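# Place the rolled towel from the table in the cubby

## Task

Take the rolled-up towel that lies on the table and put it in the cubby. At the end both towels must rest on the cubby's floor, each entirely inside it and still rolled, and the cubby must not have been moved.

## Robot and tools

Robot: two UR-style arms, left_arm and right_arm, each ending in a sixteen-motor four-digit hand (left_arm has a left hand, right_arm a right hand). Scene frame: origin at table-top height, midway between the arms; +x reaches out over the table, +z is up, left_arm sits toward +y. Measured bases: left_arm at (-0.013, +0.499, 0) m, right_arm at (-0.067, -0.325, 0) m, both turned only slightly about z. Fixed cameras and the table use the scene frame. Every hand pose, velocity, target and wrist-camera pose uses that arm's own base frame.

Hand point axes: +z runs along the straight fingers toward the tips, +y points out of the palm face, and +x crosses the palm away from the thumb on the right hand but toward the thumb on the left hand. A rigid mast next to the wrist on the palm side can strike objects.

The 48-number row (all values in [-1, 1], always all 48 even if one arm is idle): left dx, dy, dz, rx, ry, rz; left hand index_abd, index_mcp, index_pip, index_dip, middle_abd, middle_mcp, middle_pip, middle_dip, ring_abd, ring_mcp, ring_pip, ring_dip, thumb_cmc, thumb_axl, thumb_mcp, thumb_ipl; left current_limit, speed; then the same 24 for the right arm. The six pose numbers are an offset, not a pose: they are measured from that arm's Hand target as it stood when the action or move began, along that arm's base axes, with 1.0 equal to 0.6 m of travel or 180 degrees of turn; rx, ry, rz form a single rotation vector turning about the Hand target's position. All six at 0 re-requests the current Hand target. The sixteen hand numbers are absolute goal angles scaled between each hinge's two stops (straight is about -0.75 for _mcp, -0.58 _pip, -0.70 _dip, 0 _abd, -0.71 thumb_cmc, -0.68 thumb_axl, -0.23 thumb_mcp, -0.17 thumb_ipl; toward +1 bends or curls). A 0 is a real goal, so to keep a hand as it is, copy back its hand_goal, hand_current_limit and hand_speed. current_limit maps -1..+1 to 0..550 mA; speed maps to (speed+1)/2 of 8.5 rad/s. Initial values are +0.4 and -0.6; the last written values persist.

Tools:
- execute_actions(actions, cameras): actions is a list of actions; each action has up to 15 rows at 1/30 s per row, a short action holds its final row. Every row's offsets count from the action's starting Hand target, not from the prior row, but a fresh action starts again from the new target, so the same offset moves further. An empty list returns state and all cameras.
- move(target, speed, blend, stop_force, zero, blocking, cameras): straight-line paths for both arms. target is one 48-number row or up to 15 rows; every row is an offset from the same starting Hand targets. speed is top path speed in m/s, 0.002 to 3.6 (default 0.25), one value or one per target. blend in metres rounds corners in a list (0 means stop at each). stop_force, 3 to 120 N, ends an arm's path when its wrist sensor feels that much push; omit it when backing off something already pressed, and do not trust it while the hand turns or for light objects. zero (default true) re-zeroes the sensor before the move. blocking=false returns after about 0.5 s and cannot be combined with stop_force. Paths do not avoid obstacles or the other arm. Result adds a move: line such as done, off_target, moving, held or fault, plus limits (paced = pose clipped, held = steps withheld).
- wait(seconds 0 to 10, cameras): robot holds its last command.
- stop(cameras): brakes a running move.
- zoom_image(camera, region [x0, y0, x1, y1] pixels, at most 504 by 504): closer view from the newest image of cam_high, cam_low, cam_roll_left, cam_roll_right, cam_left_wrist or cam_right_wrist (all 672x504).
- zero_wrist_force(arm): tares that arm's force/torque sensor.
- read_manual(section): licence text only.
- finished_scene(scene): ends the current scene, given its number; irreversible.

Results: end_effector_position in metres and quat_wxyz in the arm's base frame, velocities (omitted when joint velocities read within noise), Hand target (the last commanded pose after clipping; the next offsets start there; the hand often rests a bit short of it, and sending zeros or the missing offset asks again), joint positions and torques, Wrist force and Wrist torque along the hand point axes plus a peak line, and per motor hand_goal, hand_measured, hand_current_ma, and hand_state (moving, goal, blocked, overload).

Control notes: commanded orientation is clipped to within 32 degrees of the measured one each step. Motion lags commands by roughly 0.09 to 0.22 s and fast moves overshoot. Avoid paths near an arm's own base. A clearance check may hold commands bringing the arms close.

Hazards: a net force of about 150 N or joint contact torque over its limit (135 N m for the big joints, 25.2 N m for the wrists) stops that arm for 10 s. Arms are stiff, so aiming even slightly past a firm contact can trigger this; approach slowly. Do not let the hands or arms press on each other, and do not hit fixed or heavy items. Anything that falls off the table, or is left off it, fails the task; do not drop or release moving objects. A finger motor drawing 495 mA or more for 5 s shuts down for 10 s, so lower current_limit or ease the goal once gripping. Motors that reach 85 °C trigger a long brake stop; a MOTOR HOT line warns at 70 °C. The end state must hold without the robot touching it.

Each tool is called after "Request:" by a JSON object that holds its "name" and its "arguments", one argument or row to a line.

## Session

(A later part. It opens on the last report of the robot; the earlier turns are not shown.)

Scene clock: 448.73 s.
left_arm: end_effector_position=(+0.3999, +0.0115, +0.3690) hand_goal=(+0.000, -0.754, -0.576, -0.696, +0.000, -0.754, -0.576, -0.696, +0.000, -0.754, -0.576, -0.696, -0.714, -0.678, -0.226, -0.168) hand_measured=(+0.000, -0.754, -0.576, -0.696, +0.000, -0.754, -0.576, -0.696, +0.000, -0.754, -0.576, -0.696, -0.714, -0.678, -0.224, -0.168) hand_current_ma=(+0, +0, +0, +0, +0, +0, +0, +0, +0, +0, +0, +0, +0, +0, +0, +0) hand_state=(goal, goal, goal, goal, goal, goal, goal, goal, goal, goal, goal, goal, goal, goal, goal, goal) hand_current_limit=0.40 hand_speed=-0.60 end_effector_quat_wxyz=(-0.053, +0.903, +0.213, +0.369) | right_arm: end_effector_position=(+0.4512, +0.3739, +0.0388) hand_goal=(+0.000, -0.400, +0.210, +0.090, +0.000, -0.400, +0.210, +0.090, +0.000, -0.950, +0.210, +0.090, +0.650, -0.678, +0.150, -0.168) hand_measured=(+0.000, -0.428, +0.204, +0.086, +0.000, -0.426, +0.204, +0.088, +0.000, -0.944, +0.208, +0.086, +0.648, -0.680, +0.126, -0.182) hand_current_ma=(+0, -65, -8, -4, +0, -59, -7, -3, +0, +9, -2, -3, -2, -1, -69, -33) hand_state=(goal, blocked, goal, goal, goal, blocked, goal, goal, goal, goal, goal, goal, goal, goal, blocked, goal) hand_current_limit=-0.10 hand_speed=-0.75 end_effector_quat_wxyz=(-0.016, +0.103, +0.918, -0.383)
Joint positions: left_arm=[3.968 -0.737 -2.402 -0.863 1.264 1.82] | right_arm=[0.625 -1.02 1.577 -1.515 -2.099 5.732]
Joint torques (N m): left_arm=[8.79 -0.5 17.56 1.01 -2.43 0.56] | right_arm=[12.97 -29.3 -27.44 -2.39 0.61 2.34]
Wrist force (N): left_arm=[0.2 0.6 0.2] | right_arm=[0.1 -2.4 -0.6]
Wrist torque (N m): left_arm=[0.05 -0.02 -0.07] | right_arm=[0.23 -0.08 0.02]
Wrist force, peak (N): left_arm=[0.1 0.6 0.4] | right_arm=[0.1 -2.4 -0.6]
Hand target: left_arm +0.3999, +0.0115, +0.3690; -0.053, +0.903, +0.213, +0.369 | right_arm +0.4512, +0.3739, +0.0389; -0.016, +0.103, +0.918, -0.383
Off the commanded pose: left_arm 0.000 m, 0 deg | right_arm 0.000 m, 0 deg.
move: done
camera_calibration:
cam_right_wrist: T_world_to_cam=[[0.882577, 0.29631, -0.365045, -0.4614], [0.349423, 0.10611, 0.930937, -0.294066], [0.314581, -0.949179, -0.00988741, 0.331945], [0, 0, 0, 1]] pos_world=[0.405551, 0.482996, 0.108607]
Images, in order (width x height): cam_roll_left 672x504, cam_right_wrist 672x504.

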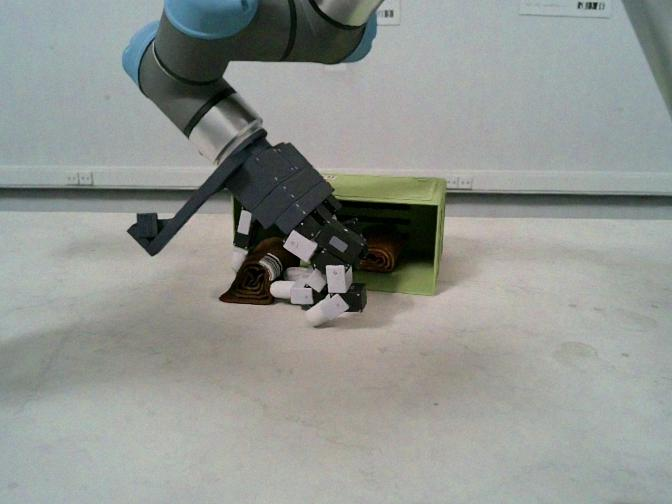

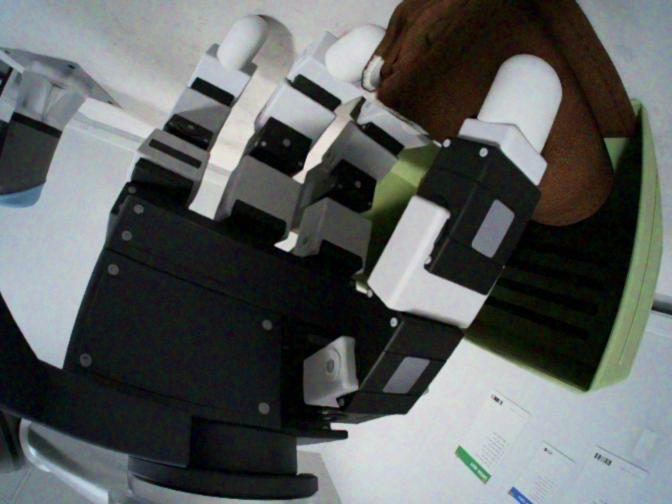

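Request:
{"name": "move", "arguments": {
  "target": [0,0,0,0,0,0,0,-0.754,-0.576,-0.696,0,-0.754,-0.576,-0.696,0,-0.754,-0.576,-0.696,-0.714,-0.678,-0.226,-0.168,0.4,-0.6,0.005,0.026,0.0095,-0.1364,0.0261,0,0,-0.4,0.21,0.09,0,-0.4,0.21,0.09,0,-0.95,0.21,0.09,0.65,-0.678,0.15,-0.168,-0.1,-0.75],
  "speed": 0.1,
  "cameras": ["cam_roll_left"]
}}

Request:
{"name": "zoom_image", "arguments": {
  "camera": "cam_roll_left",
  "region": [170, 150, 470, 400]
}}

Scene clock: 459.80 s.
left_arm: end_effector_position=(+0.3999, +0.0115, +0.3690) hand_goal=(+0.000, -0.754, -0.576, -0.696, +0.000, -0.754, -0.576, -0.696, +0.000, -0.754, -0.576, -0.696, -0.714, -0.678, -0.226, -0.168) hand_measured=(+0.000, -0.754, -0.576, -0.696, +0.000, -0.754, -0.576, -0.696, +0.000, -0.754, -0.576, -0.696, -0.714, -0.678, -0.224, -0.168) hand_current_ma=(+0, +0, +0, +0, +0, +0, +0, +0, +0, +0, +0, +0, +0, +0, +0, +0) hand_state=(goal, goal, goal, goal, goal, goal, goal, goal, goal, goal, goal, goal, goal, goal, goal, goal) hand_current_limit=0.40 hand_speed=-0.60 end_effector_quat_wxyz=(-0.053, +0.903, +0.213, +0.369) | right_arm: end_effector_position=(+0.4542, +0.3895, +0.0446) hand_goal=(+0.000, -0.400, +0.210, +0.090, +0.000, -0.400, +0.210, +0.090, +0.000, -0.950, +0.210, +0.090, +0.650, -0.678, +0.150, -0.168) hand_measured=(+0.000, -0.424, +0.208, +0.098, +0.000, -0.418, +0.208, +0.094, +0.000, -0.944, +0.208, +0.086, +0.646, -0.680, +0.108, -0.190) hand_current_ma=(+0, -56, -1, +10, +0, -39, -3, +3, +0, +9, -1, -3, -4, -2, -146, -66) hand_state=(goal, blocked, goal, goal, goal, goal, goal, goal, goal, goal, goal, goal, goal, goal, blocked, blocked) hand_current_limit=-0.10 hand_speed=-0.75 end_effector_quat_wxyz=(-0.031, +0.088, +0.814, -0.573)
Joint positions: left_arm=[3.968 -0.737 -2.402 -0.863 1.264 1.82] | right_arm=[0.72 -0.716 1.108 -0.832 -2.211 6.064]
Joint torques (N m): left_arm=[9.18 -0.54 18.31 1.09 -2.52 0.61] | right_arm=[12.31 -36.39 -28.2 2.04 -2.01 2.53]
Wrist force (N): left_arm=[0.0 0.5 0.3] | right_arm=[-0.3 -9.5 -2.7]
Wrist torque (N m): left_arm=[0.02 0.01 -0.08] | right_arm=[-0.24 -0.04 -0.01]
Wrist force, peak (N): left_arm=[0.2 0.6 0.3] | right_arm=[-0.8 -13.5 -4.7]
Hand target: left_arm +0.3999, +0.0115, +0.3690; -0.053, +0.903, +0.213, +0.369 | right_arm +0.4542, +0.3895, +0.0446; -0.031, +0.088, +0.814, -0.573
Off the commanded pose: left_arm 0.000 m, 0 deg | right_arm 0.000 m, 0 deg.
move: done
Images, in order (width x height): cam_roll_left 672x504.

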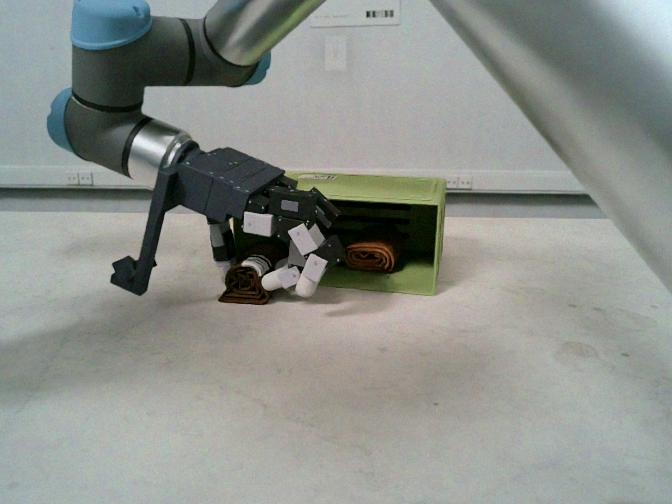

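Scaled by 1.680 from the camera's 672x504 image, which has a finer 960x720 frame.

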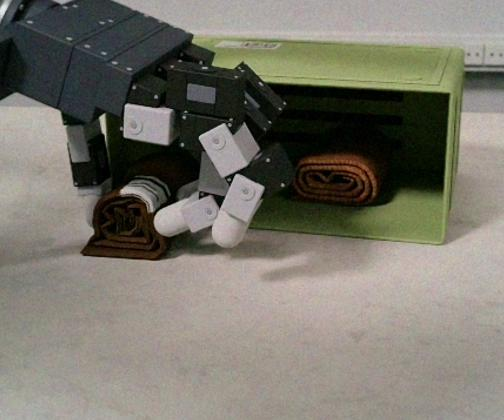

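Request:
{"name": "move", "arguments": {
  "target": [
    [0,0,0,0,0,0,0,-0.754,-0.576,-0.696,0,-0.754,-0.576,-0.696,0,-0.754,-0.576,-0.696,-0.714,-0.678,-0.226,-0.168,0.4,-0.6,0,0,0.0001,0,0,0,0,-0.7,0.21,0.09,0,-0.7,0.21,0.09,0,-0.95,0.21,0.09,0.65,-0.678,-0.2,-0.168,0.0,-0.7],
    [0,0,0,0,0,0,0,-0.754,-0.576,-0.696,0,-0.754,-0.576,-0.696,0,-0.754,-0.576,-0.696,-0.714,-0.678,-0.226,-0.168,0.4,-0.6,0,0,0.11,0,0,0,0,-0.7,0.21,0.09,0,-0.7,0.21,0.09,0,-0.95,0.21,0.09,0.65,-0.678,-0.2,-0.168,0.0,-0.7]
  ],
  "speed": [0.1,0.1],
  "cameras": ["cam_roll_left"]
}}

Request:
{"name": "zoom_image", "arguments": {
  "camera": "cam_roll_left",
  "region": [170, 150, 470, 400]
}}

Scene clock: 469.17 s.
left_arm: end_effector_position=(+0.3999, +0.0115, +0.3690) hand_goal=(+0.000, -0.754, -0.576, -0.696, +0.000, -0.754, -0.576, -0.696, +0.000, -0.754, -0.576, -0.696, -0.714, -0.678, -0.226, -0.168) hand_measured=(+0.000, -0.754, -0.576, -0.696, +0.000, -0.754, -0.576, -0.696, +0.000, -0.754, -0.576, -0.696, -0.714, -0.678, -0.224, -0.168) hand_current_ma=(+0, +0, +0, +0, +0, +0, +0, +0, +0, +0, +0, +0, +0, +0, +0, +0) hand_state=(goal, goal, goal, goal, goal, goal, goal, goal, goal, goal, goal, goal, goal, goal, goal, goal) hand_current_limit=0.40 hand_speed=-0.60 end_effector_quat_wxyz=(-0.053, +0.903, +0.213, +0.369) | right_arm: end_effector_position=(+0.4542, +0.3895, +0.1105) hand_goal=(+0.000, -0.700, +0.210, +0.090, +0.000, -0.700, +0.210, +0.090, +0.000, -0.950, +0.210, +0.090, +0.650, -0.678, -0.200, -0.168) hand_measured=(+0.000, -0.684, +0.210, +0.092, +0.000, -0.684, +0.210, +0.092, +0.000, -0.944, +0.208, +0.088, +0.648, -0.680, -0.196, -0.170) hand_current_ma=(+0, +34, +0, +3, +0, +31, -1, +3, +0, +9, -1, -3, -2, -2, +8, -3) hand_state=(goal, goal, goal, goal, goal, goal, goal, goal, goal, goal, goal, goal, goal, goal, goal, goal) hand_current_limit=0.00 hand_speed=-0.70 end_effector_quat_wxyz=(-0.031, +0.088, +0.814, -0.573)
Joint positions: left_arm=[3.968 -0.737 -2.402 -0.863 1.264 1.82] | right_arm=[0.72 -0.773 1.035 -0.702 -2.211 6.064]
Joint torques (N m): left_arm=[8.17 -0.06 18.13 0.85 -2.31 0.43] | right_arm=[9.22 -54.56 -30.42 2.15 0.7 2.41]
Wrist force (N): left_arm=[0.1 0.3 0.3] | right_arm=[-0.4 -2.4 0.2]
Wrist torque (N m): left_arm=[0.00 0.00 -0.07] | right_arm=[0.22 -0.03 -0.01]
Wrist force, peak (N): left_arm=[0.2 0.5 0.4] | right_arm=[-0.2 -9.7 -3.2]
Hand target: left_arm +0.3999, +0.0115, +0.3690; -0.053, +0.903, +0.213, +0.369 | right_arm +0.4542, +0.3895, +0.1106; -0.031, +0.088, +0.814, -0.573
Off the commanded pose: left_arm 0.000 m, 0 deg | right_arm 0.000 m, 0 deg.
move: done
Images, in order (width x height): cam_roll_left 672x504.

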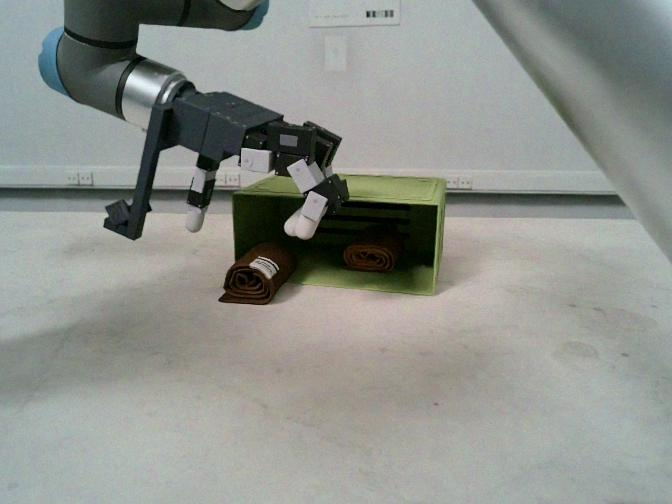

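Scaled by 1.680 from the camera's 672x504 image, which has a finer 960x720 frame.

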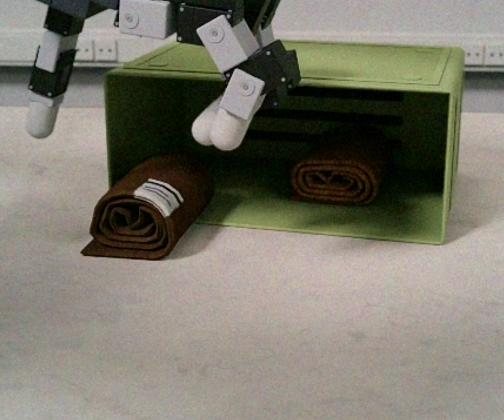

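Request:
{"name": "zoom_image", "arguments": {
  "camera": "cam_roll_left",
  "region": [210, 220, 310, 310]
}}

Scaled by 5.040 from the camera's 672x504 image, which has a finer 960x720 frame.

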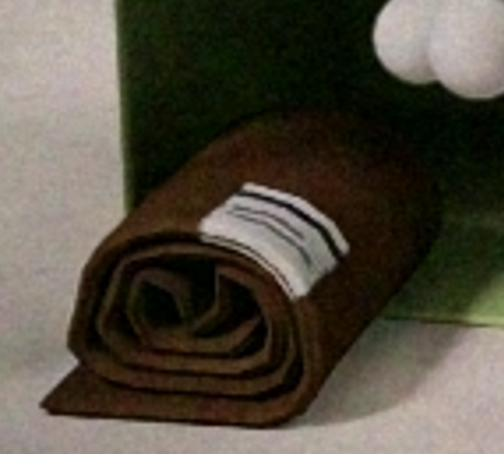

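Request:
{"name": "move", "arguments": {
  "target": [
    [0,0,0,0,0,0,0,-0.754,-0.576,-0.696,0,-0.754,-0.576,-0.696,0,-0.754,-0.576,-0.696,-0.714,-0.678,-0.226,-0.168,0.4,-0.6,0,0,0.182,0,0,0,0,-0.7,0.21,0.09,0,-0.7,0.21,0.09,0,-0.95,0.21,0.09,0.65,-0.678,-0.2,-0.168,0.1,-0.6],
    [0,0,0,0,0,0,0,-0.754,-0.576,-0.696,0,-0.754,-0.576,-0.696,0,-0.754,-0.576,-0.696,-0.714,-0.678,-0.226,-0.168,0.4,-0.6,-0.266,0.0902,0.182,0.0409,0.0495,0.4968,0.12,-0.753,0.3,0.61,-0.12,-0.753,0.3,0.61,0,-0.75,0.88,0.61,-0.714,-0.678,-0.226,-0.168,0.2,-0.5]
  ],
  "speed": [0.2,0.3],
  "cameras": ["cam_roll_left","cam_roll_right","cam_high","cam_right_wrist"]
}}

Request:
{"name": "zoom_image", "arguments": {
  "camera": "cam_roll_left",
  "region": [190, 160, 470, 340]
}}

Scene clock: 552.60 s.
left_arm: end_effector_position=(+0.3999, +0.0115, +0.3690) hand_goal=(+0.000, -0.754, -0.576, -0.696, +0.000, -0.754, -0.576, -0.696, +0.000, -0.754, -0.576, -0.696, -0.714, -0.678, -0.226, -0.168) hand_measured=(+0.000, -0.754, -0.576, -0.696, +0.000, -0.754, -0.576, -0.696, +0.000, -0.754, -0.576, -0.696, -0.714, -0.678, -0.224, -0.168) hand_current_ma=(+0, +0, +0, +0, +0, +0, +0, +0, +0, +0, +0, +0, +0, +0, +0, +0) hand_state=(goal, goal, goal, goal, goal, goal, goal, goal, goal, goal, goal, goal, goal, goal, goal, goal) hand_current_limit=0.40 hand_speed=-0.60 end_effector_quat_wxyz=(-0.053, +0.903, +0.213, +0.369) | right_arm: end_effector_position=(+0.2946, +0.4436, +0.2198) hand_goal=(+0.120, -0.754, +0.300, +0.610, -0.120, -0.754, +0.300, +0.610, +0.000, -0.750, +0.880, +0.610, -0.714, -0.678, -0.226, -0.168) hand_measured=(+0.116, -0.738, +0.298, +0.606, -0.116, -0.738, +0.298, +0.606, +0.000, -0.746, +0.874, +0.606, -0.698, -0.680, -0.220, -0.170) hand_current_ma=(-3, +32, -3, -4, +3, +29, -3, -4, +0, +5, -7, -4, +32, -2, +12, -2) hand_state=(goal, goal, goal, goal, goal, goal, goal, goal, goal, goal, goal, goal, goal, goal, goal, goal) hand_current_limit=0.20 hand_speed=-0.50 end_effector_quat_wxyz=(+0.319, -0.551, +0.668, -0.385)
Joint positions: left_arm=[3.968 -0.737 -2.402 -0.863 1.264 1.82] | right_arm=[0.989 -1.449 2.079 -2.786 -2.499 4.023]
Joint torques (N m): left_arm=[8.58 -0.15 16.84 0.97 -2.38 0.55] | right_arm=[-11.69 -29.29 -12.7 -4 0.4 -1.87]
Wrist force (N): left_arm=[0.2 0.4 0.5] | right_arm=[-0.2 -1.7 0.4]
Wrist torque (N m): left_arm=[0.01 -0.01 -0.07] | right_arm=[0.23 -0.02 0.07]
Wrist force, peak (N): left_arm=[0.0 0.6 0.5] | right_arm=[0.0 -3.5 0.0]
Hand target: left_arm +0.3999, +0.0115, +0.3690; -0.053, +0.903, +0.213, +0.369 | right_arm +0.2946, +0.4436, +0.2198; +0.319, -0.551, +0.668, -0.385
Off the commanded pose: left_arm 0.000 m, 0 deg | right_arm 0.000 m, 0 deg.
move: done
camera_calibration:
cam_right_wrist: T_world_to_cam=[[-0.192213, 0.837424, -0.511639, -0.169084], [-0.328534, 0.436366, 0.837645, -0.341493], [0.924727, 0.329098, 0.191247, -0.341858], [0, 0, 0, 1]] pos_world=[0.171433, 0.403116, 0.26492]
Images, in order (width x height): cam_high 672x504, cam_roll_left 672x504, cam_roll_right 672x504, cam_right_wrist 672x504.

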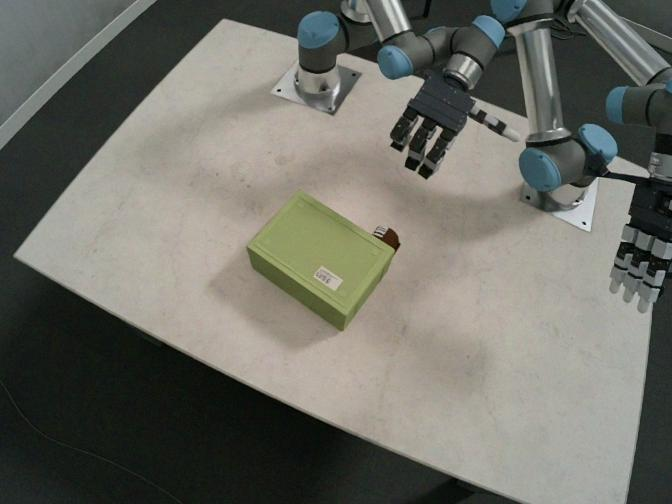

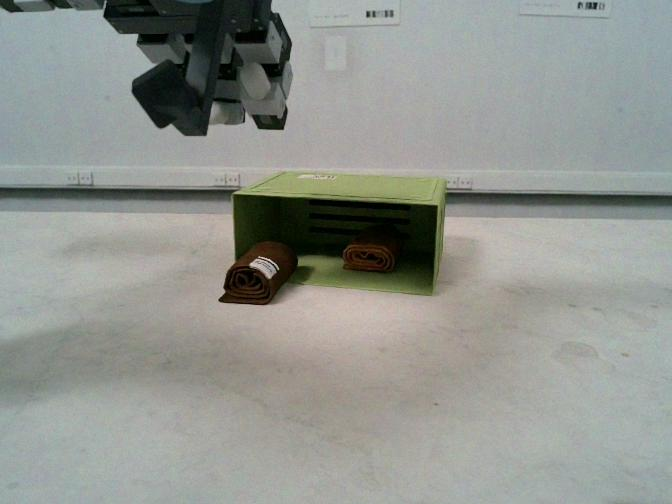

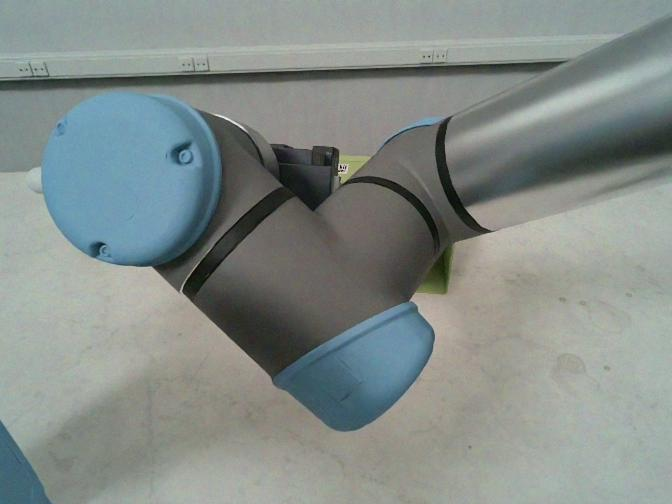

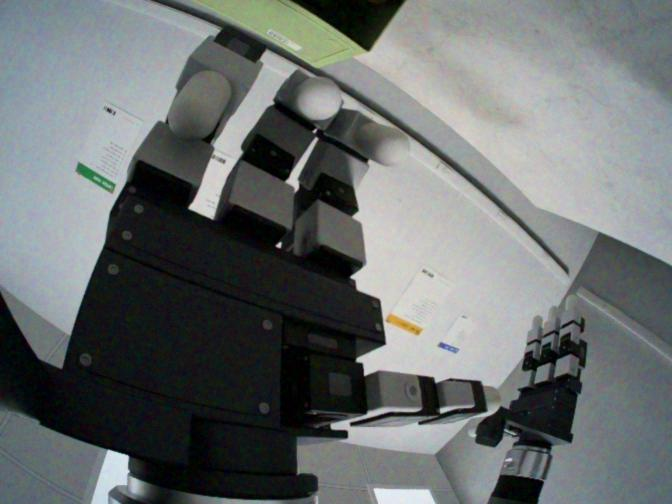

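Scaled by 1.800 from the camera's 672x504 image, which has a finer 960x720 frame.

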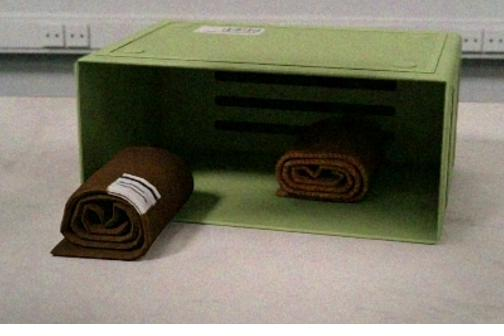

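Request:
{"name": "move", "arguments": {
  "target": [
    [0,0,0,0,0,0,0,-0.754,-0.576,-0.696,0,-0.754,-0.576,-0.696,0,-0.754,-0.576,-0.696,-0.714,-0.678,-0.226,-0.168,0.4,-0.6,0.0001,0,0,0,0,0,0.12,-0.753,0.3,0.61,-0.12,-0.753,0.3,0.61,0,-1,-1,-1,-0.714,-0.678,-0.226,-0.168,0.2,-0.3],
    [0,0,0,0,0,0,0,-0.754,-0.576,-0.696,0,-0.754,-0.576,-0.696,0,-0.754,-0.576,-0.696,-0.714,-0.678,-0.226,-0.168,0.4,-0.6,0.2147,0.1098,-0.2,0,0,0,0.12,-0.753,0.3,0.61,-0.12,-0.753,0.3,0.61,0,-1,-1,-1,-0.714,-0.678,-0.226,-0.168,0.2,-0.3],
    [0,0,0,0,0,0,0,-0.754,-0.576,-0.696,0,-0.754,-0.576,-0.696,0,-0.754,-0.576,-0.696,-0.714,-0.678,-0.226,-0.168,0.4,-0.6,0.2147,0.1098,-0.3413,0,0,0,0.12,-0.753,0.3,0.61,-0.12,-0.753,0.3,0.61,0,-1,-1,-1,-0.714,-0.678,-0.226,-0.168,0.2,-0.3]
  ],
  "speed": [0.1,0.25,0.06],
  "cameras": ["cam_roll_left","cam_roll_right","cam_high","cam_right_wrist"]
}}

Request:
{"name": "zoom_image", "arguments": {
  "camera": "cam_roll_left",
  "region": [130, 160, 410, 340]
}}

Scene clock: 584.77 s.
left_arm: end_effector_position=(+0.3999, +0.0115, +0.3690) hand_goal=(+0.000, -0.754, -0.576, -0.696, +0.000, -0.754, -0.576, -0.696, +0.000, -0.754, -0.576, -0.696, -0.714, -0.678, -0.226, -0.168) hand_measured=(+0.000, -0.754, -0.576, -0.696, +0.000, -0.754, -0.576, -0.696, +0.000, -0.754, -0.576, -0.696, -0.714, -0.678, -0.224, -0.168) hand_current_ma=(+0, +0, +0, +0, +0, +0, +0, +0, +0, +0, +0, +0, +0, +0, +0, +0) hand_state=(goal, goal, goal, goal, goal, goal, goal, goal, goal, goal, goal, goal, goal, goal, goal, goal) hand_current_limit=0.40 hand_speed=-0.60 end_effector_quat_wxyz=(-0.053, +0.903, +0.213, +0.369) | right_arm: end_effector_position=(+0.4355, +0.5137, +0.0489) hand_goal=(+0.120, -0.754, +0.300, +0.610, -0.120, -0.754, +0.300, +0.610, +0.000, -1.000, -1.000, -1.000, -0.714, -0.678, -0.226, -0.168) hand_measured=(+0.118, -0.740, +0.298, +0.606, -0.118, -0.740, +0.298, +0.606, -0.088, -1.012, -1.006, -1.000, -0.698, -0.680, -0.220, -0.170) hand_current_ma=(-2, +28, -3, -4, +2, +27, -3, -4, -239, -23, -7, +0, +31, -2, +9, -2) hand_state=(goal, goal, goal, goal, goal, goal, goal, goal, blocked, goal, goal, goal, goal, goal, goal, goal) hand_current_limit=0.20 hand_speed=-0.30 end_effector_quat_wxyz=(+0.390, -0.499, +0.671, -0.385)
Joint positions: left_arm=[3.968 -0.737 -2.402 -0.863 1.264 1.82] | right_arm=[0.865 -0.828 1.871 -3.503 -2.455 3.853]
Joint torques (N m): left_arm=[9.01 -0.37 17.89 0.9 -2.17 0.17] | right_arm=[7.79 20.23 25.62 10.12 12.97 1.51]
Wrist force (N): left_arm=[0.1 0.4 0.3] | right_arm=[-12.1 -79.2 -41.1]
Wrist torque (N m): left_arm=[0.01 -0.01 -0.07] | right_arm=[8.88 2.28 -6.58]
Wrist force, peak (N): left_arm=[0.0 0.5 0.5] | right_arm=[-10.6 -78.5 -66.1]
Hand target: left_arm +0.3999, +0.0115, +0.3690; -0.053, +0.903, +0.213, +0.369 | right_arm +0.4234, +0.5095, +0.0150; +0.319, -0.551, +0.668, -0.385
Off the commanded pose: left_arm 0.000 m, 0 deg | right_arm 0.036 m, 10 deg.
move: off_target (right_arm)
camera_calibration:
cam_right_wrist: T_world_to_cam=[[-0.114012, 0.8943, -0.432699, -0.355149], [-0.433446, 0.347124, 0.831643, -0.0907827], [0.893938, 0.282369, 0.348054, -0.432833], [0, 0, 0, 1]] pos_world=[0.307085, 0.471341, 0.0724754]
Images, in order (width x height): cam_high 672x504, cam_roll_left 672x504, cam_roll_right 672x504, cam_right_wrist 672x504.

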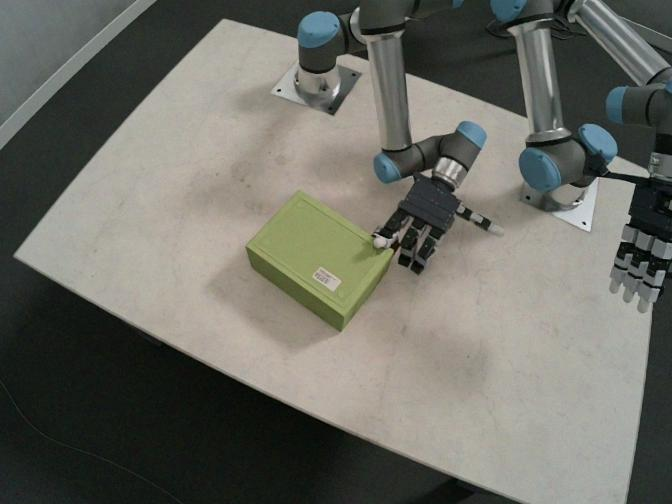

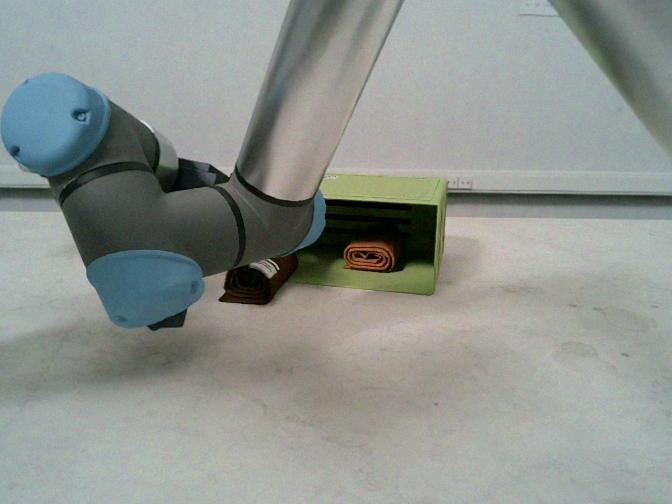

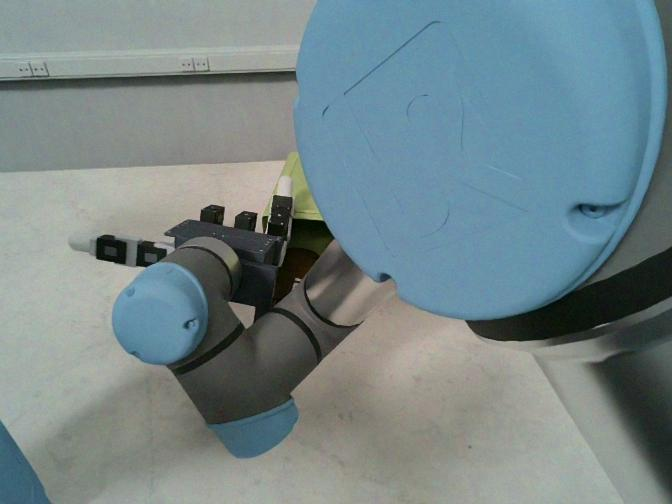

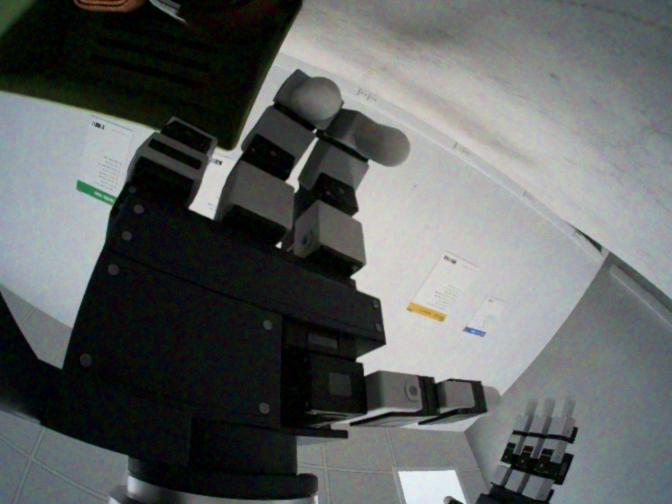

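Scaled by 1.800 from the camera's 672x504 image, which has a finer 960x720 frame.

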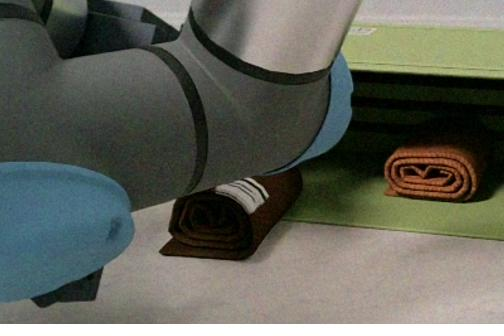

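Request:
{"name": "move", "arguments": {
  "target": [0,0,0,0,0,0,0,-0.754,-0.576,-0.696,0,-0.754,-0.576,-0.696,0,-0.754,-0.576,-0.696,-0.714,-0.678,-0.226,-0.168,0.4,-0.6,0,0,0.25,0,0,0,0.12,-0.753,0.3,0.61,-0.12,-0.753,0.3,0.61,0,-1,-1,-1,-0.714,-0.678,-0.226,-0.168,0.2,-0.3],
  "speed": 0.15,
  "cameras": ["cam_roll_left","cam_roll_right","cam_high"]
}}

Scene clock: 589.63 s.
left_arm: end_effector_position=(+0.3999, +0.0115, +0.3690) hand_goal=(+0.000, -0.754, -0.576, -0.696, +0.000, -0.754, -0.576, -0.696, +0.000, -0.754, -0.576, -0.696, -0.714, -0.678, -0.226, -0.168) hand_measured=(+0.000, -0.754, -0.576, -0.696, +0.000, -0.754, -0.576, -0.696, +0.000, -0.754, -0.576, -0.696, -0.714, -0.678, -0.224, -0.168) hand_current_ma=(+0, +0, +0, +0, +0, +0, +0, +0, +0, +0, +0, +0, +0, +0, +0, +0) hand_state=(goal, goal, goal, goal, goal, goal, goal, goal, goal, goal, goal, goal, goal, goal, goal, goal) hand_current_limit=0.40 hand_speed=-0.60 end_effector_quat_wxyz=(-0.053, +0.903, +0.213, +0.369) | right_arm: end_effector_position=(+0.4234, +0.5095, +0.1649) hand_goal=(+0.120, -0.754, +0.300, +0.610, -0.120, -0.754, +0.300, +0.610, +0.000, -1.000, -1.000, -1.000, -0.714, -0.678, -0.226, -0.168) hand_measured=(+0.118, -0.740, +0.298, +0.606, -0.118, -0.740, +0.298, +0.606, -0.004, -0.994, -1.000, -1.000, -0.698, -0.680, -0.220, -0.170) hand_current_ma=(-2, +27, -3, -4, +2, +26, -2, -4, -3, +10, +0, +0, +30, -2, +9, -2) hand_state=(goal, goal, goal, goal, goal, goal, goal, goal, goal, goal, goal, goal, goal, goal, goal, goal) hand_current_limit=0.20 hand_speed=-0.30 end_effector_quat_wxyz=(+0.319, -0.551, +0.668, -0.385)
Joint positions: left_arm=[3.968 -0.737 -2.402 -0.863 1.264 1.82] | right_arm=[0.864 -1.106 1.81 -2.983 -2.423 3.865]
Joint torques (N m): left_arm=[9.6 -0.32 19 0.91 -2.41 0.17] | right_arm=[-12.7 -41.02 -29.56 -0.76 -2.79 2.22]
Wrist force (N): left_arm=[0.2 0.2 0.3] | right_arm=[0.1 0.6 3.2]
Wrist torque (N m): left_arm=[-0.01 -0.02 -0.06] | right_arm=[0.27 -0.11 0.05]
Wrist force, peak (N): left_arm=[-0.1 0.5 0.5] | right_arm=[-14.0 -82.3 -39.3]
Hand target: left_arm +0.3999, +0.0115, +0.3690; -0.053, +0.903, +0.213, +0.369 | right_arm +0.4234, +0.5095, +0.1650; +0.319, -0.551, +0.668, -0.385
Off the commanded pose: left_arm 0.000 m, 0 deg | right_arm 0.000 m, 0 deg.
move: done
Images, in order (width x height): cam_high 672x504, cam_roll_left 672x504, cam_roll_right 672x504.

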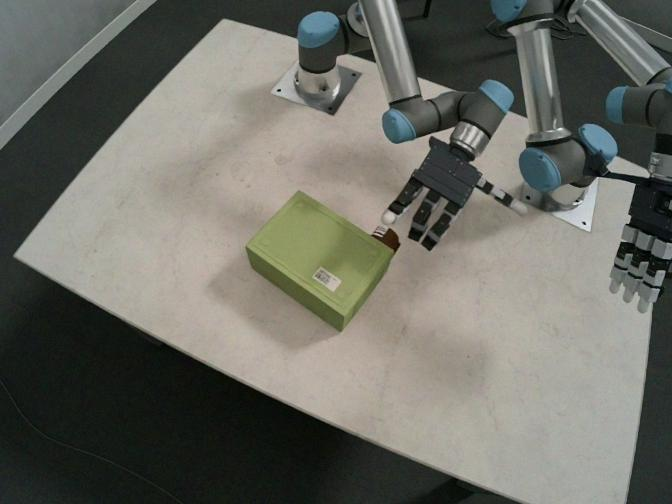

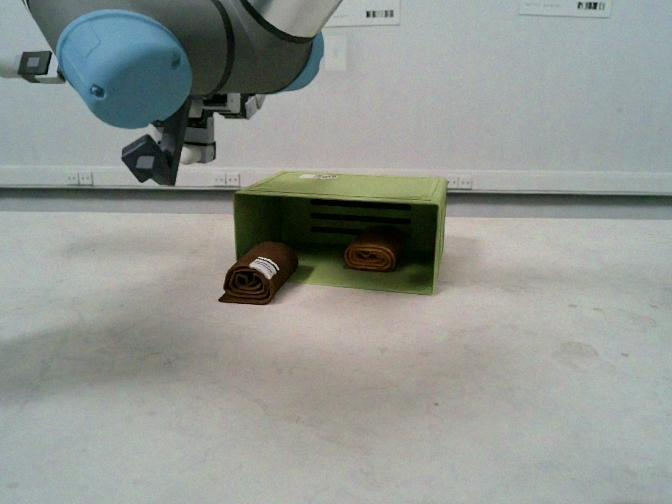

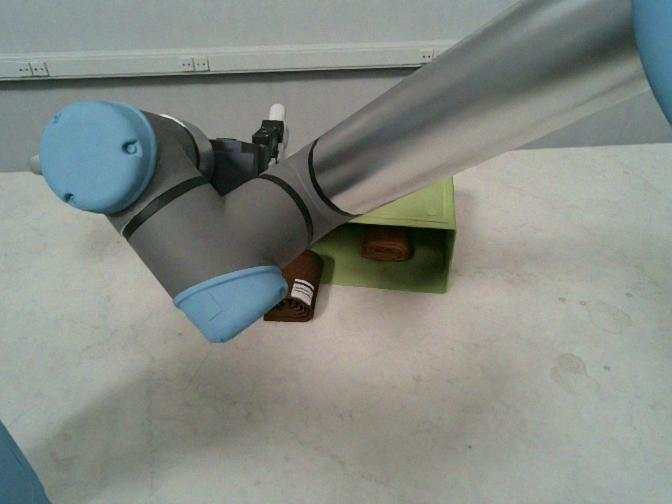

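Request:
{"name": "move", "arguments": {
  "target": [0,0,0,0,0,0,0,-0.754,-0.576,-0.696,0,-0.754,-0.576,-0.696,0,-0.754,-0.576,-0.696,-0.714,-0.678,-0.226,-0.168,0.4,-0.6,0.0058,0.0837,0,0,0,0,0.12,-0.753,0.3,0.61,0,-0.753,0.3,0.61,0,-0.753,0.3,0.61,-0.714,-0.678,-0.226,-0.168,0.2,-0.3],
  "speed": 0.15
}}

Request:
{"name": "move", "arguments": {
  "target": [
    [0,0,0,0,0,0,0,-0.754,-0.576,-0.696,0,-0.754,-0.576,-0.696,0,-0.754,-0.576,-0.696,-0.714,-0.678,-0.226,-0.168,0.4,-0.6,0,0,-0.19,0,0,0,0.12,-0.753,0.3,0.61,0,-0.753,0.3,0.61,0,-0.753,0.3,0.61,-0.714,-0.678,-0.226,-0.168,0.2,-0.3],
    [0,0,0,0,0,0,0,-0.754,-0.576,-0.696,0,-0.754,-0.576,-0.696,0,-0.754,-0.576,-0.696,-0.714,-0.678,-0.226,-0.168,0.4,-0.6,0,0,-0.255,0,0,0,0.12,-0.753,0.3,0.61,0,-0.753,0.3,0.61,0,-0.753,0.3,0.61,-0.714,-0.678,-0.226,-0.168,0.2,-0.3]
  ],
  "speed": [0.12,0.03],
  "stop_force": 5,
  "cameras": ["cam_roll_left","cam_roll_right","cam_high","cam_right_wrist"]
}}

Scene clock: 616.50 s.
left_arm: end_effector_position=(+0.3999, +0.0115, +0.3690) hand_goal=(+0.000, -0.754, -0.576, -0.696, +0.000, -0.754, -0.576, -0.696, +0.000, -0.754, -0.576, -0.696, -0.714, -0.678, -0.226, -0.168) hand_measured=(+0.000, -0.754, -0.576, -0.696, +0.000, -0.754, -0.576, -0.696, +0.000, -0.754, -0.576, -0.696, -0.714, -0.678, -0.224, -0.168) hand_current_ma=(+0, +0, +0, +0, +0, +0, +0, +0, +0, +0, +0, +0, +0, +0, +0, +0) hand_state=(goal, goal, goal, goal, goal, goal, goal, goal, goal, goal, goal, goal, goal, goal, goal, goal) hand_current_limit=0.40 hand_speed=-0.60 end_effector_quat_wxyz=(-0.053, +0.903, +0.213, +0.369) | right_arm: end_effector_position=(+0.4269, +0.5597, +0.1650) hand_goal=(+0.120, -0.754, +0.300, +0.610, +0.000, -0.754, +0.300, +0.610, +0.000, -0.754, +0.300, +0.610, -0.714, -0.678, -0.226, -0.168) hand_measured=(+0.118, -0.740, +0.298, +0.606, -0.002, -0.740, +0.298, +0.606, -0.002, -0.748, +0.298, +0.606, -0.698, -0.680, -0.220, -0.170) hand_current_ma=(-2, +27, -3, -4, -2, +26, -2, -4, -2, +10, -3, -4, +30, -2, +9, -2) hand_state=(goal, goal, goal, goal, goal, goal, goal, goal, goal, goal, goal, goal, goal, goal, goal, goal) hand_current_limit=0.20 hand_speed=-0.30 end_effector_quat_wxyz=(+0.319, -0.551, +0.668, -0.385)
Joint positions: left_arm=[3.968 -0.737 -2.402 -0.863 1.264 1.82] | right_arm=[0.913 -1.027 1.667 -2.874 -2.454 3.923]
Joint torques (N m): left_arm=[8.28 0.95 18.22 1.09 -2.05 0.34] | right_arm=[14.47 -29.93 -34.16 -0.66 -2.99 2.42]
Wrist force (N): left_arm=[0.1 0.3 0.4] | right_arm=[0.6 1.0 3.2]
Wrist torque (N m): left_arm=[-0.01 -0.01 -0.07] | right_arm=[0.34 -0.19 0.11]
Wrist force, peak (N): left_arm=[0.2 0.5 0.5] | right_arm=[0.4 1.1 3.4]
Hand target: left_arm +0.3999, +0.0115, +0.3690; -0.053, +0.903, +0.213, +0.369 | right_arm +0.4269, +0.5597, +0.1650; +0.319, -0.551, +0.668, -0.385
Off the commanded pose: left_arm 0.000 m, 0 deg | right_arm 0.000 m, 0 deg.
move: done

Scene clock: 619.77 s.
left_arm: end_effector_position=(+0.3999, +0.0115, +0.3690) hand_goal=(+0.000, -0.754, -0.576, -0.696, +0.000, -0.754, -0.576, -0.696, +0.000, -0.754, -0.576, -0.696, -0.714, -0.678, -0.226, -0.168) hand_measured=(+0.000, -0.754, -0.576, -0.696, +0.000, -0.754, -0.576, -0.696, +0.000, -0.754, -0.576, -0.696, -0.714, -0.678, -0.224, -0.168) hand_current_ma=(+0, +0, +0, +0, +0, +0, +0, +0, +0, +0, +0, +0, +0, +0, +0, +0) hand_state=(goal, goal, goal, goal, goal, goal, goal, goal, goal, goal, goal, goal, goal, goal, goal, goal) hand_current_limit=0.40 hand_speed=-0.60 end_effector_quat_wxyz=(-0.053, +0.903, +0.213, +0.369) | right_arm: end_effector_position=(+0.4269, +0.5598, +0.0120) hand_goal=(+0.120, -0.754, +0.300, +0.610, +0.000, -0.754, +0.300, +0.610, +0.000, -0.754, +0.300, +0.610, -0.714, -0.678, -0.226, -0.168) hand_measured=(+0.118, -0.740, +0.298, +0.606, -0.002, -0.740, +0.298, +0.606, -0.002, -0.748, +0.298, +0.606, -0.698, -0.680, -0.220, -0.170) hand_current_ma=(-2, +27, -3, -4, -2, +26, -2, -4, -2, +10, -3, -4, +30, -2, +9, -2) hand_state=(goal, goal, goal, goal, goal, goal, goal, goal, goal, goal, goal, goal, goal, goal, goal, goal) hand_current_limit=0.20 hand_speed=-0.30 end_effector_quat_wxyz=(+0.319, -0.551, +0.668, -0.385)
Joint positions: left_arm=[3.968 -0.737 -2.402 -0.863 1.264 1.82] | right_arm=[0.914 -0.768 1.716 -3.182 -2.454 3.923]
Joint torques (N m): left_arm=[8.19 -0.39 17.58 0.86 -2.19 0.02] | right_arm=[5.65 -33.9 -25.37 -3.95 0.28 -1.95]
Wrist force (N): left_arm=[0.1 0.4 0.5] | right_arm=[-0.1 1.0 3.1]
Wrist torque (N m): left_arm=[0.00 -0.01 -0.07] | right_arm=[0.35 -0.10 0.15]
Wrist force, peak (N): left_arm=[0.2 0.6 0.5] | right_arm=[0.4 1.6 3.2]
Hand target: left_arm +0.3999, +0.0115, +0.3690; -0.053, +0.903, +0.213, +0.369 | right_arm +0.4269, +0.5597, +0.0120; +0.319, -0.551, +0.668, -0.385
Off the commanded pose: left_arm 0.000 m, 0 deg | right_arm 0.000 m, 0 deg.
move: done
camera_calibration:
cam_right_wrist: T_world_to_cam=[[-0.192213, 0.837424, -0.511639, -0.347146], [-0.328534, 0.436366, 0.837645, -0.174712], [0.924727, 0.329098, 0.191247, -0.462686], [0, 0, 0, 1]] pos_world=[0.303733, 0.519216, 0.0572199]
Images, in order (width x height): cam_high 672x504, cam_roll_left 672x504, cam_roll_right 672x504, cam_right_wrist 672x504.

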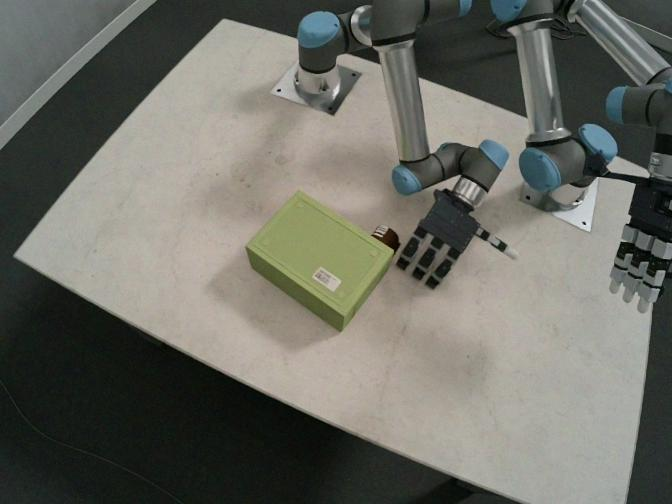

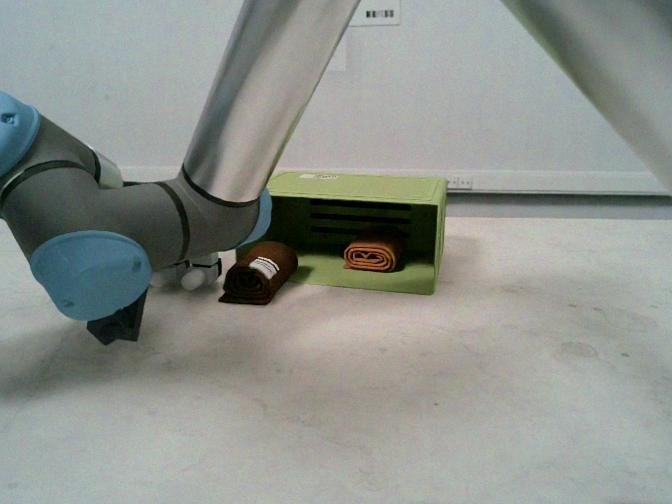

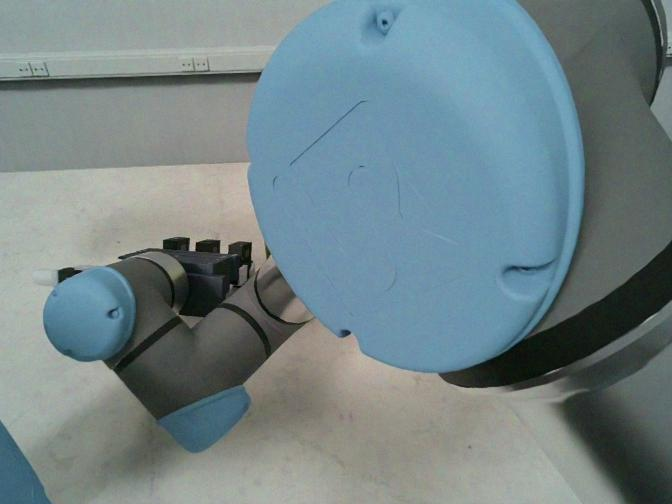

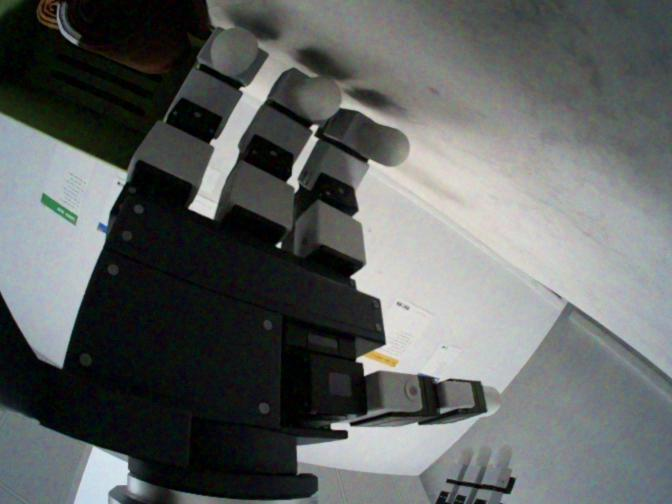

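Request:
{"name": "zoom_image", "arguments": {
  "camera": "cam_high",
  "region": [320, 180, 500, 320]
}}

Request:
{"name": "zoom_image", "arguments": {
  "camera": "cam_roll_left",
  "region": [130, 220, 310, 340]
}}

Scaled by 2.800 from the camera's 672x504 image, which has a finer 960x720 frame.

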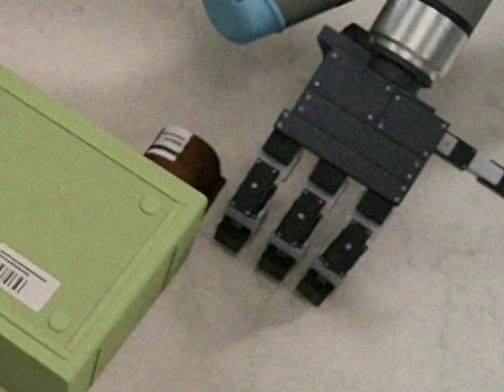

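Scaled by 2.800 from the camera's 672x504 image, which has a finer 960x720 frame.

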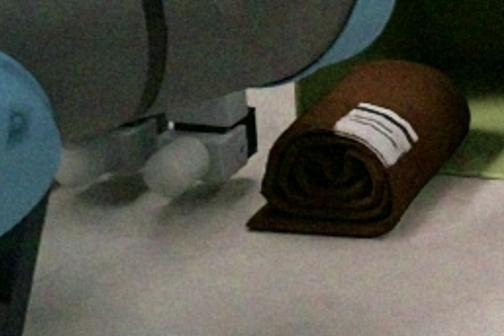

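Request:
{"name": "move", "arguments": {
  "target": [0,0,0,0,0,0,0,-0.754,-0.576,-0.696,0,-0.754,-0.576,-0.696,0,-0.754,-0.576,-0.696,-0.714,-0.678,-0.226,-0.168,0.4,-0.6,-0.0119,-0.0622,-0.004,0,0,0,0.12,-0.753,0.3,0.61,0,-0.753,0.3,0.61,0,-0.753,0.3,0.61,-0.714,-0.678,-0.226,-0.168,0.2,-0.3],
  "speed": 0.04,
  "stop_force": 8,
  "cameras": ["cam_roll_left","cam_high","cam_right_wrist"]
}}

Request:
{"name": "zoom_image", "arguments": {
  "camera": "cam_high",
  "region": [320, 180, 500, 320]
}}

Request:
{"name": "zoom_image", "arguments": {
  "camera": "cam_roll_left",
  "region": [130, 220, 310, 340]
}}

Scene clock: 644.53 s.
left_arm: end_effector_position=(+0.3999, +0.0115, +0.3690) hand_goal=(+0.000, -0.754, -0.576, -0.696, +0.000, -0.754, -0.576, -0.696, +0.000, -0.754, -0.576, -0.696, -0.714, -0.678, -0.226, -0.168) hand_measured=(+0.000, -0.754, -0.576, -0.696, +0.000, -0.754, -0.576, -0.696, +0.000, -0.754, -0.576, -0.696, -0.714, -0.678, -0.224, -0.168) hand_current_ma=(+0, +0, +0, +0, +0, +0, +0, +0, +0, +0, +0, +0, +0, +0, +0, +0) hand_state=(goal, goal, goal, goal, goal, goal, goal, goal, goal, goal, goal, goal, goal, goal, goal, goal) hand_current_limit=0.40 hand_speed=-0.60 end_effector_quat_wxyz=(-0.053, +0.903, +0.213, +0.369) | right_arm: end_effector_position=(+0.4198, +0.5224, +0.0096) hand_goal=(+0.120, -0.754, +0.300, +0.610, +0.000, -0.754, +0.300, +0.610, +0.000, -0.754, +0.300, +0.610, -0.714, -0.678, -0.226, -0.168) hand_measured=(+0.118, -0.740, +0.298, +0.606, -0.002, -0.740, +0.298, +0.606, -0.002, -0.748, +0.298, +0.606, -0.698, -0.680, -0.220, -0.170) hand_current_ma=(-2, +27, -3, -4, -2, +26, -2, -4, -2, +10, -3, -4, +30, -2, +9, -2) hand_state=(goal, goal, goal, goal, goal, goal, goal, goal, goal, goal, goal, goal, goal, goal, goal, goal) hand_current_limit=0.20 hand_speed=-0.30 end_effector_quat_wxyz=(+0.319, -0.551, +0.668, -0.385)
Joint positions: left_arm=[3.968 -0.737 -2.402 -0.863 1.264 1.82] | right_arm=[0.884 -0.806 1.829 -3.284 -2.436 3.887]
Joint torques (N m): left_arm=[9.83 0.08 17.54 1.05 -2 -0.01] | right_arm=[-12.36 -48.76 -6.33 -4.2 0.49 -2.21]
Wrist force (N): left_arm=[0.0 0.4 0.4] | right_arm=[0.3 0.8 3.1]
Wrist torque (N m): left_arm=[0.00 0.01 -0.08] | right_arm=[0.34 -0.16 0.19]
Wrist force, peak (N): left_arm=[0.1 0.6 0.5] | right_arm=[-0.1 0.6 3.6]
Hand target: left_arm +0.3999, +0.0115, +0.3690; -0.053, +0.903, +0.213, +0.369 | right_arm +0.4198, +0.5224, +0.0096; +0.319, -0.551, +0.668, -0.385
Off the commanded pose: left_arm 0.000 m, 0 deg | right_arm 0.000 m, 0 deg.
move: done
camera_calibration:
cam_right_wrist: T_world_to_cam=[[-0.192213, 0.837424, -0.511639, -0.318503], [-0.328534, 0.436366, 0.837645, -0.158757], [0.924727, 0.329098, 0.191247, -0.443386], [0, 0, 0, 1]] pos_world=[0.296633, 0.481916, 0.0548199]
Images, in order (width x height): cam_high 672x504, cam_roll_left 672x504, cam_right_wrist 672x504.

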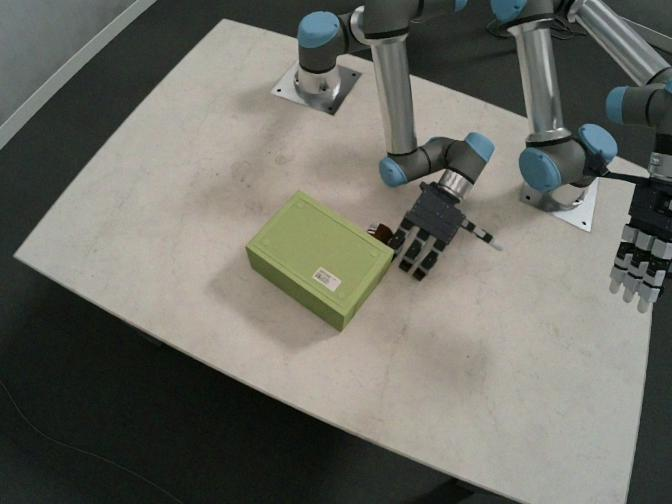

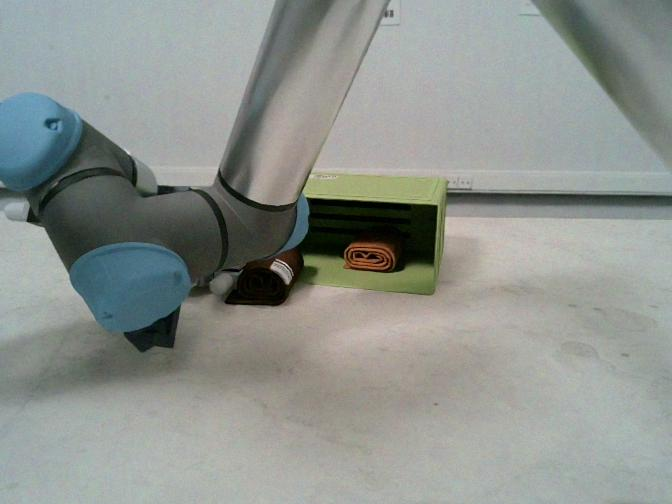

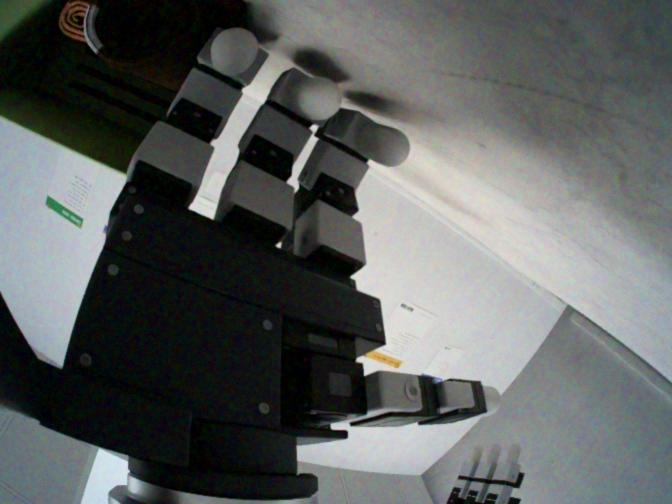

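Scaled by 2.800 from the camera's 672x504 image, which has a finer 960x720 frame.

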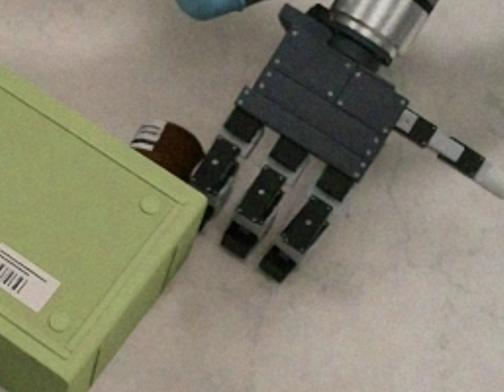

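Scaled by 2.800 from the camera's 672x504 image, which has a finer 960x720 frame.

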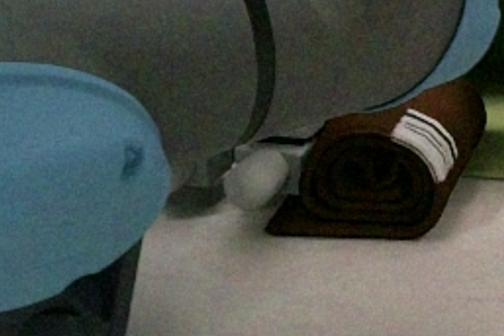

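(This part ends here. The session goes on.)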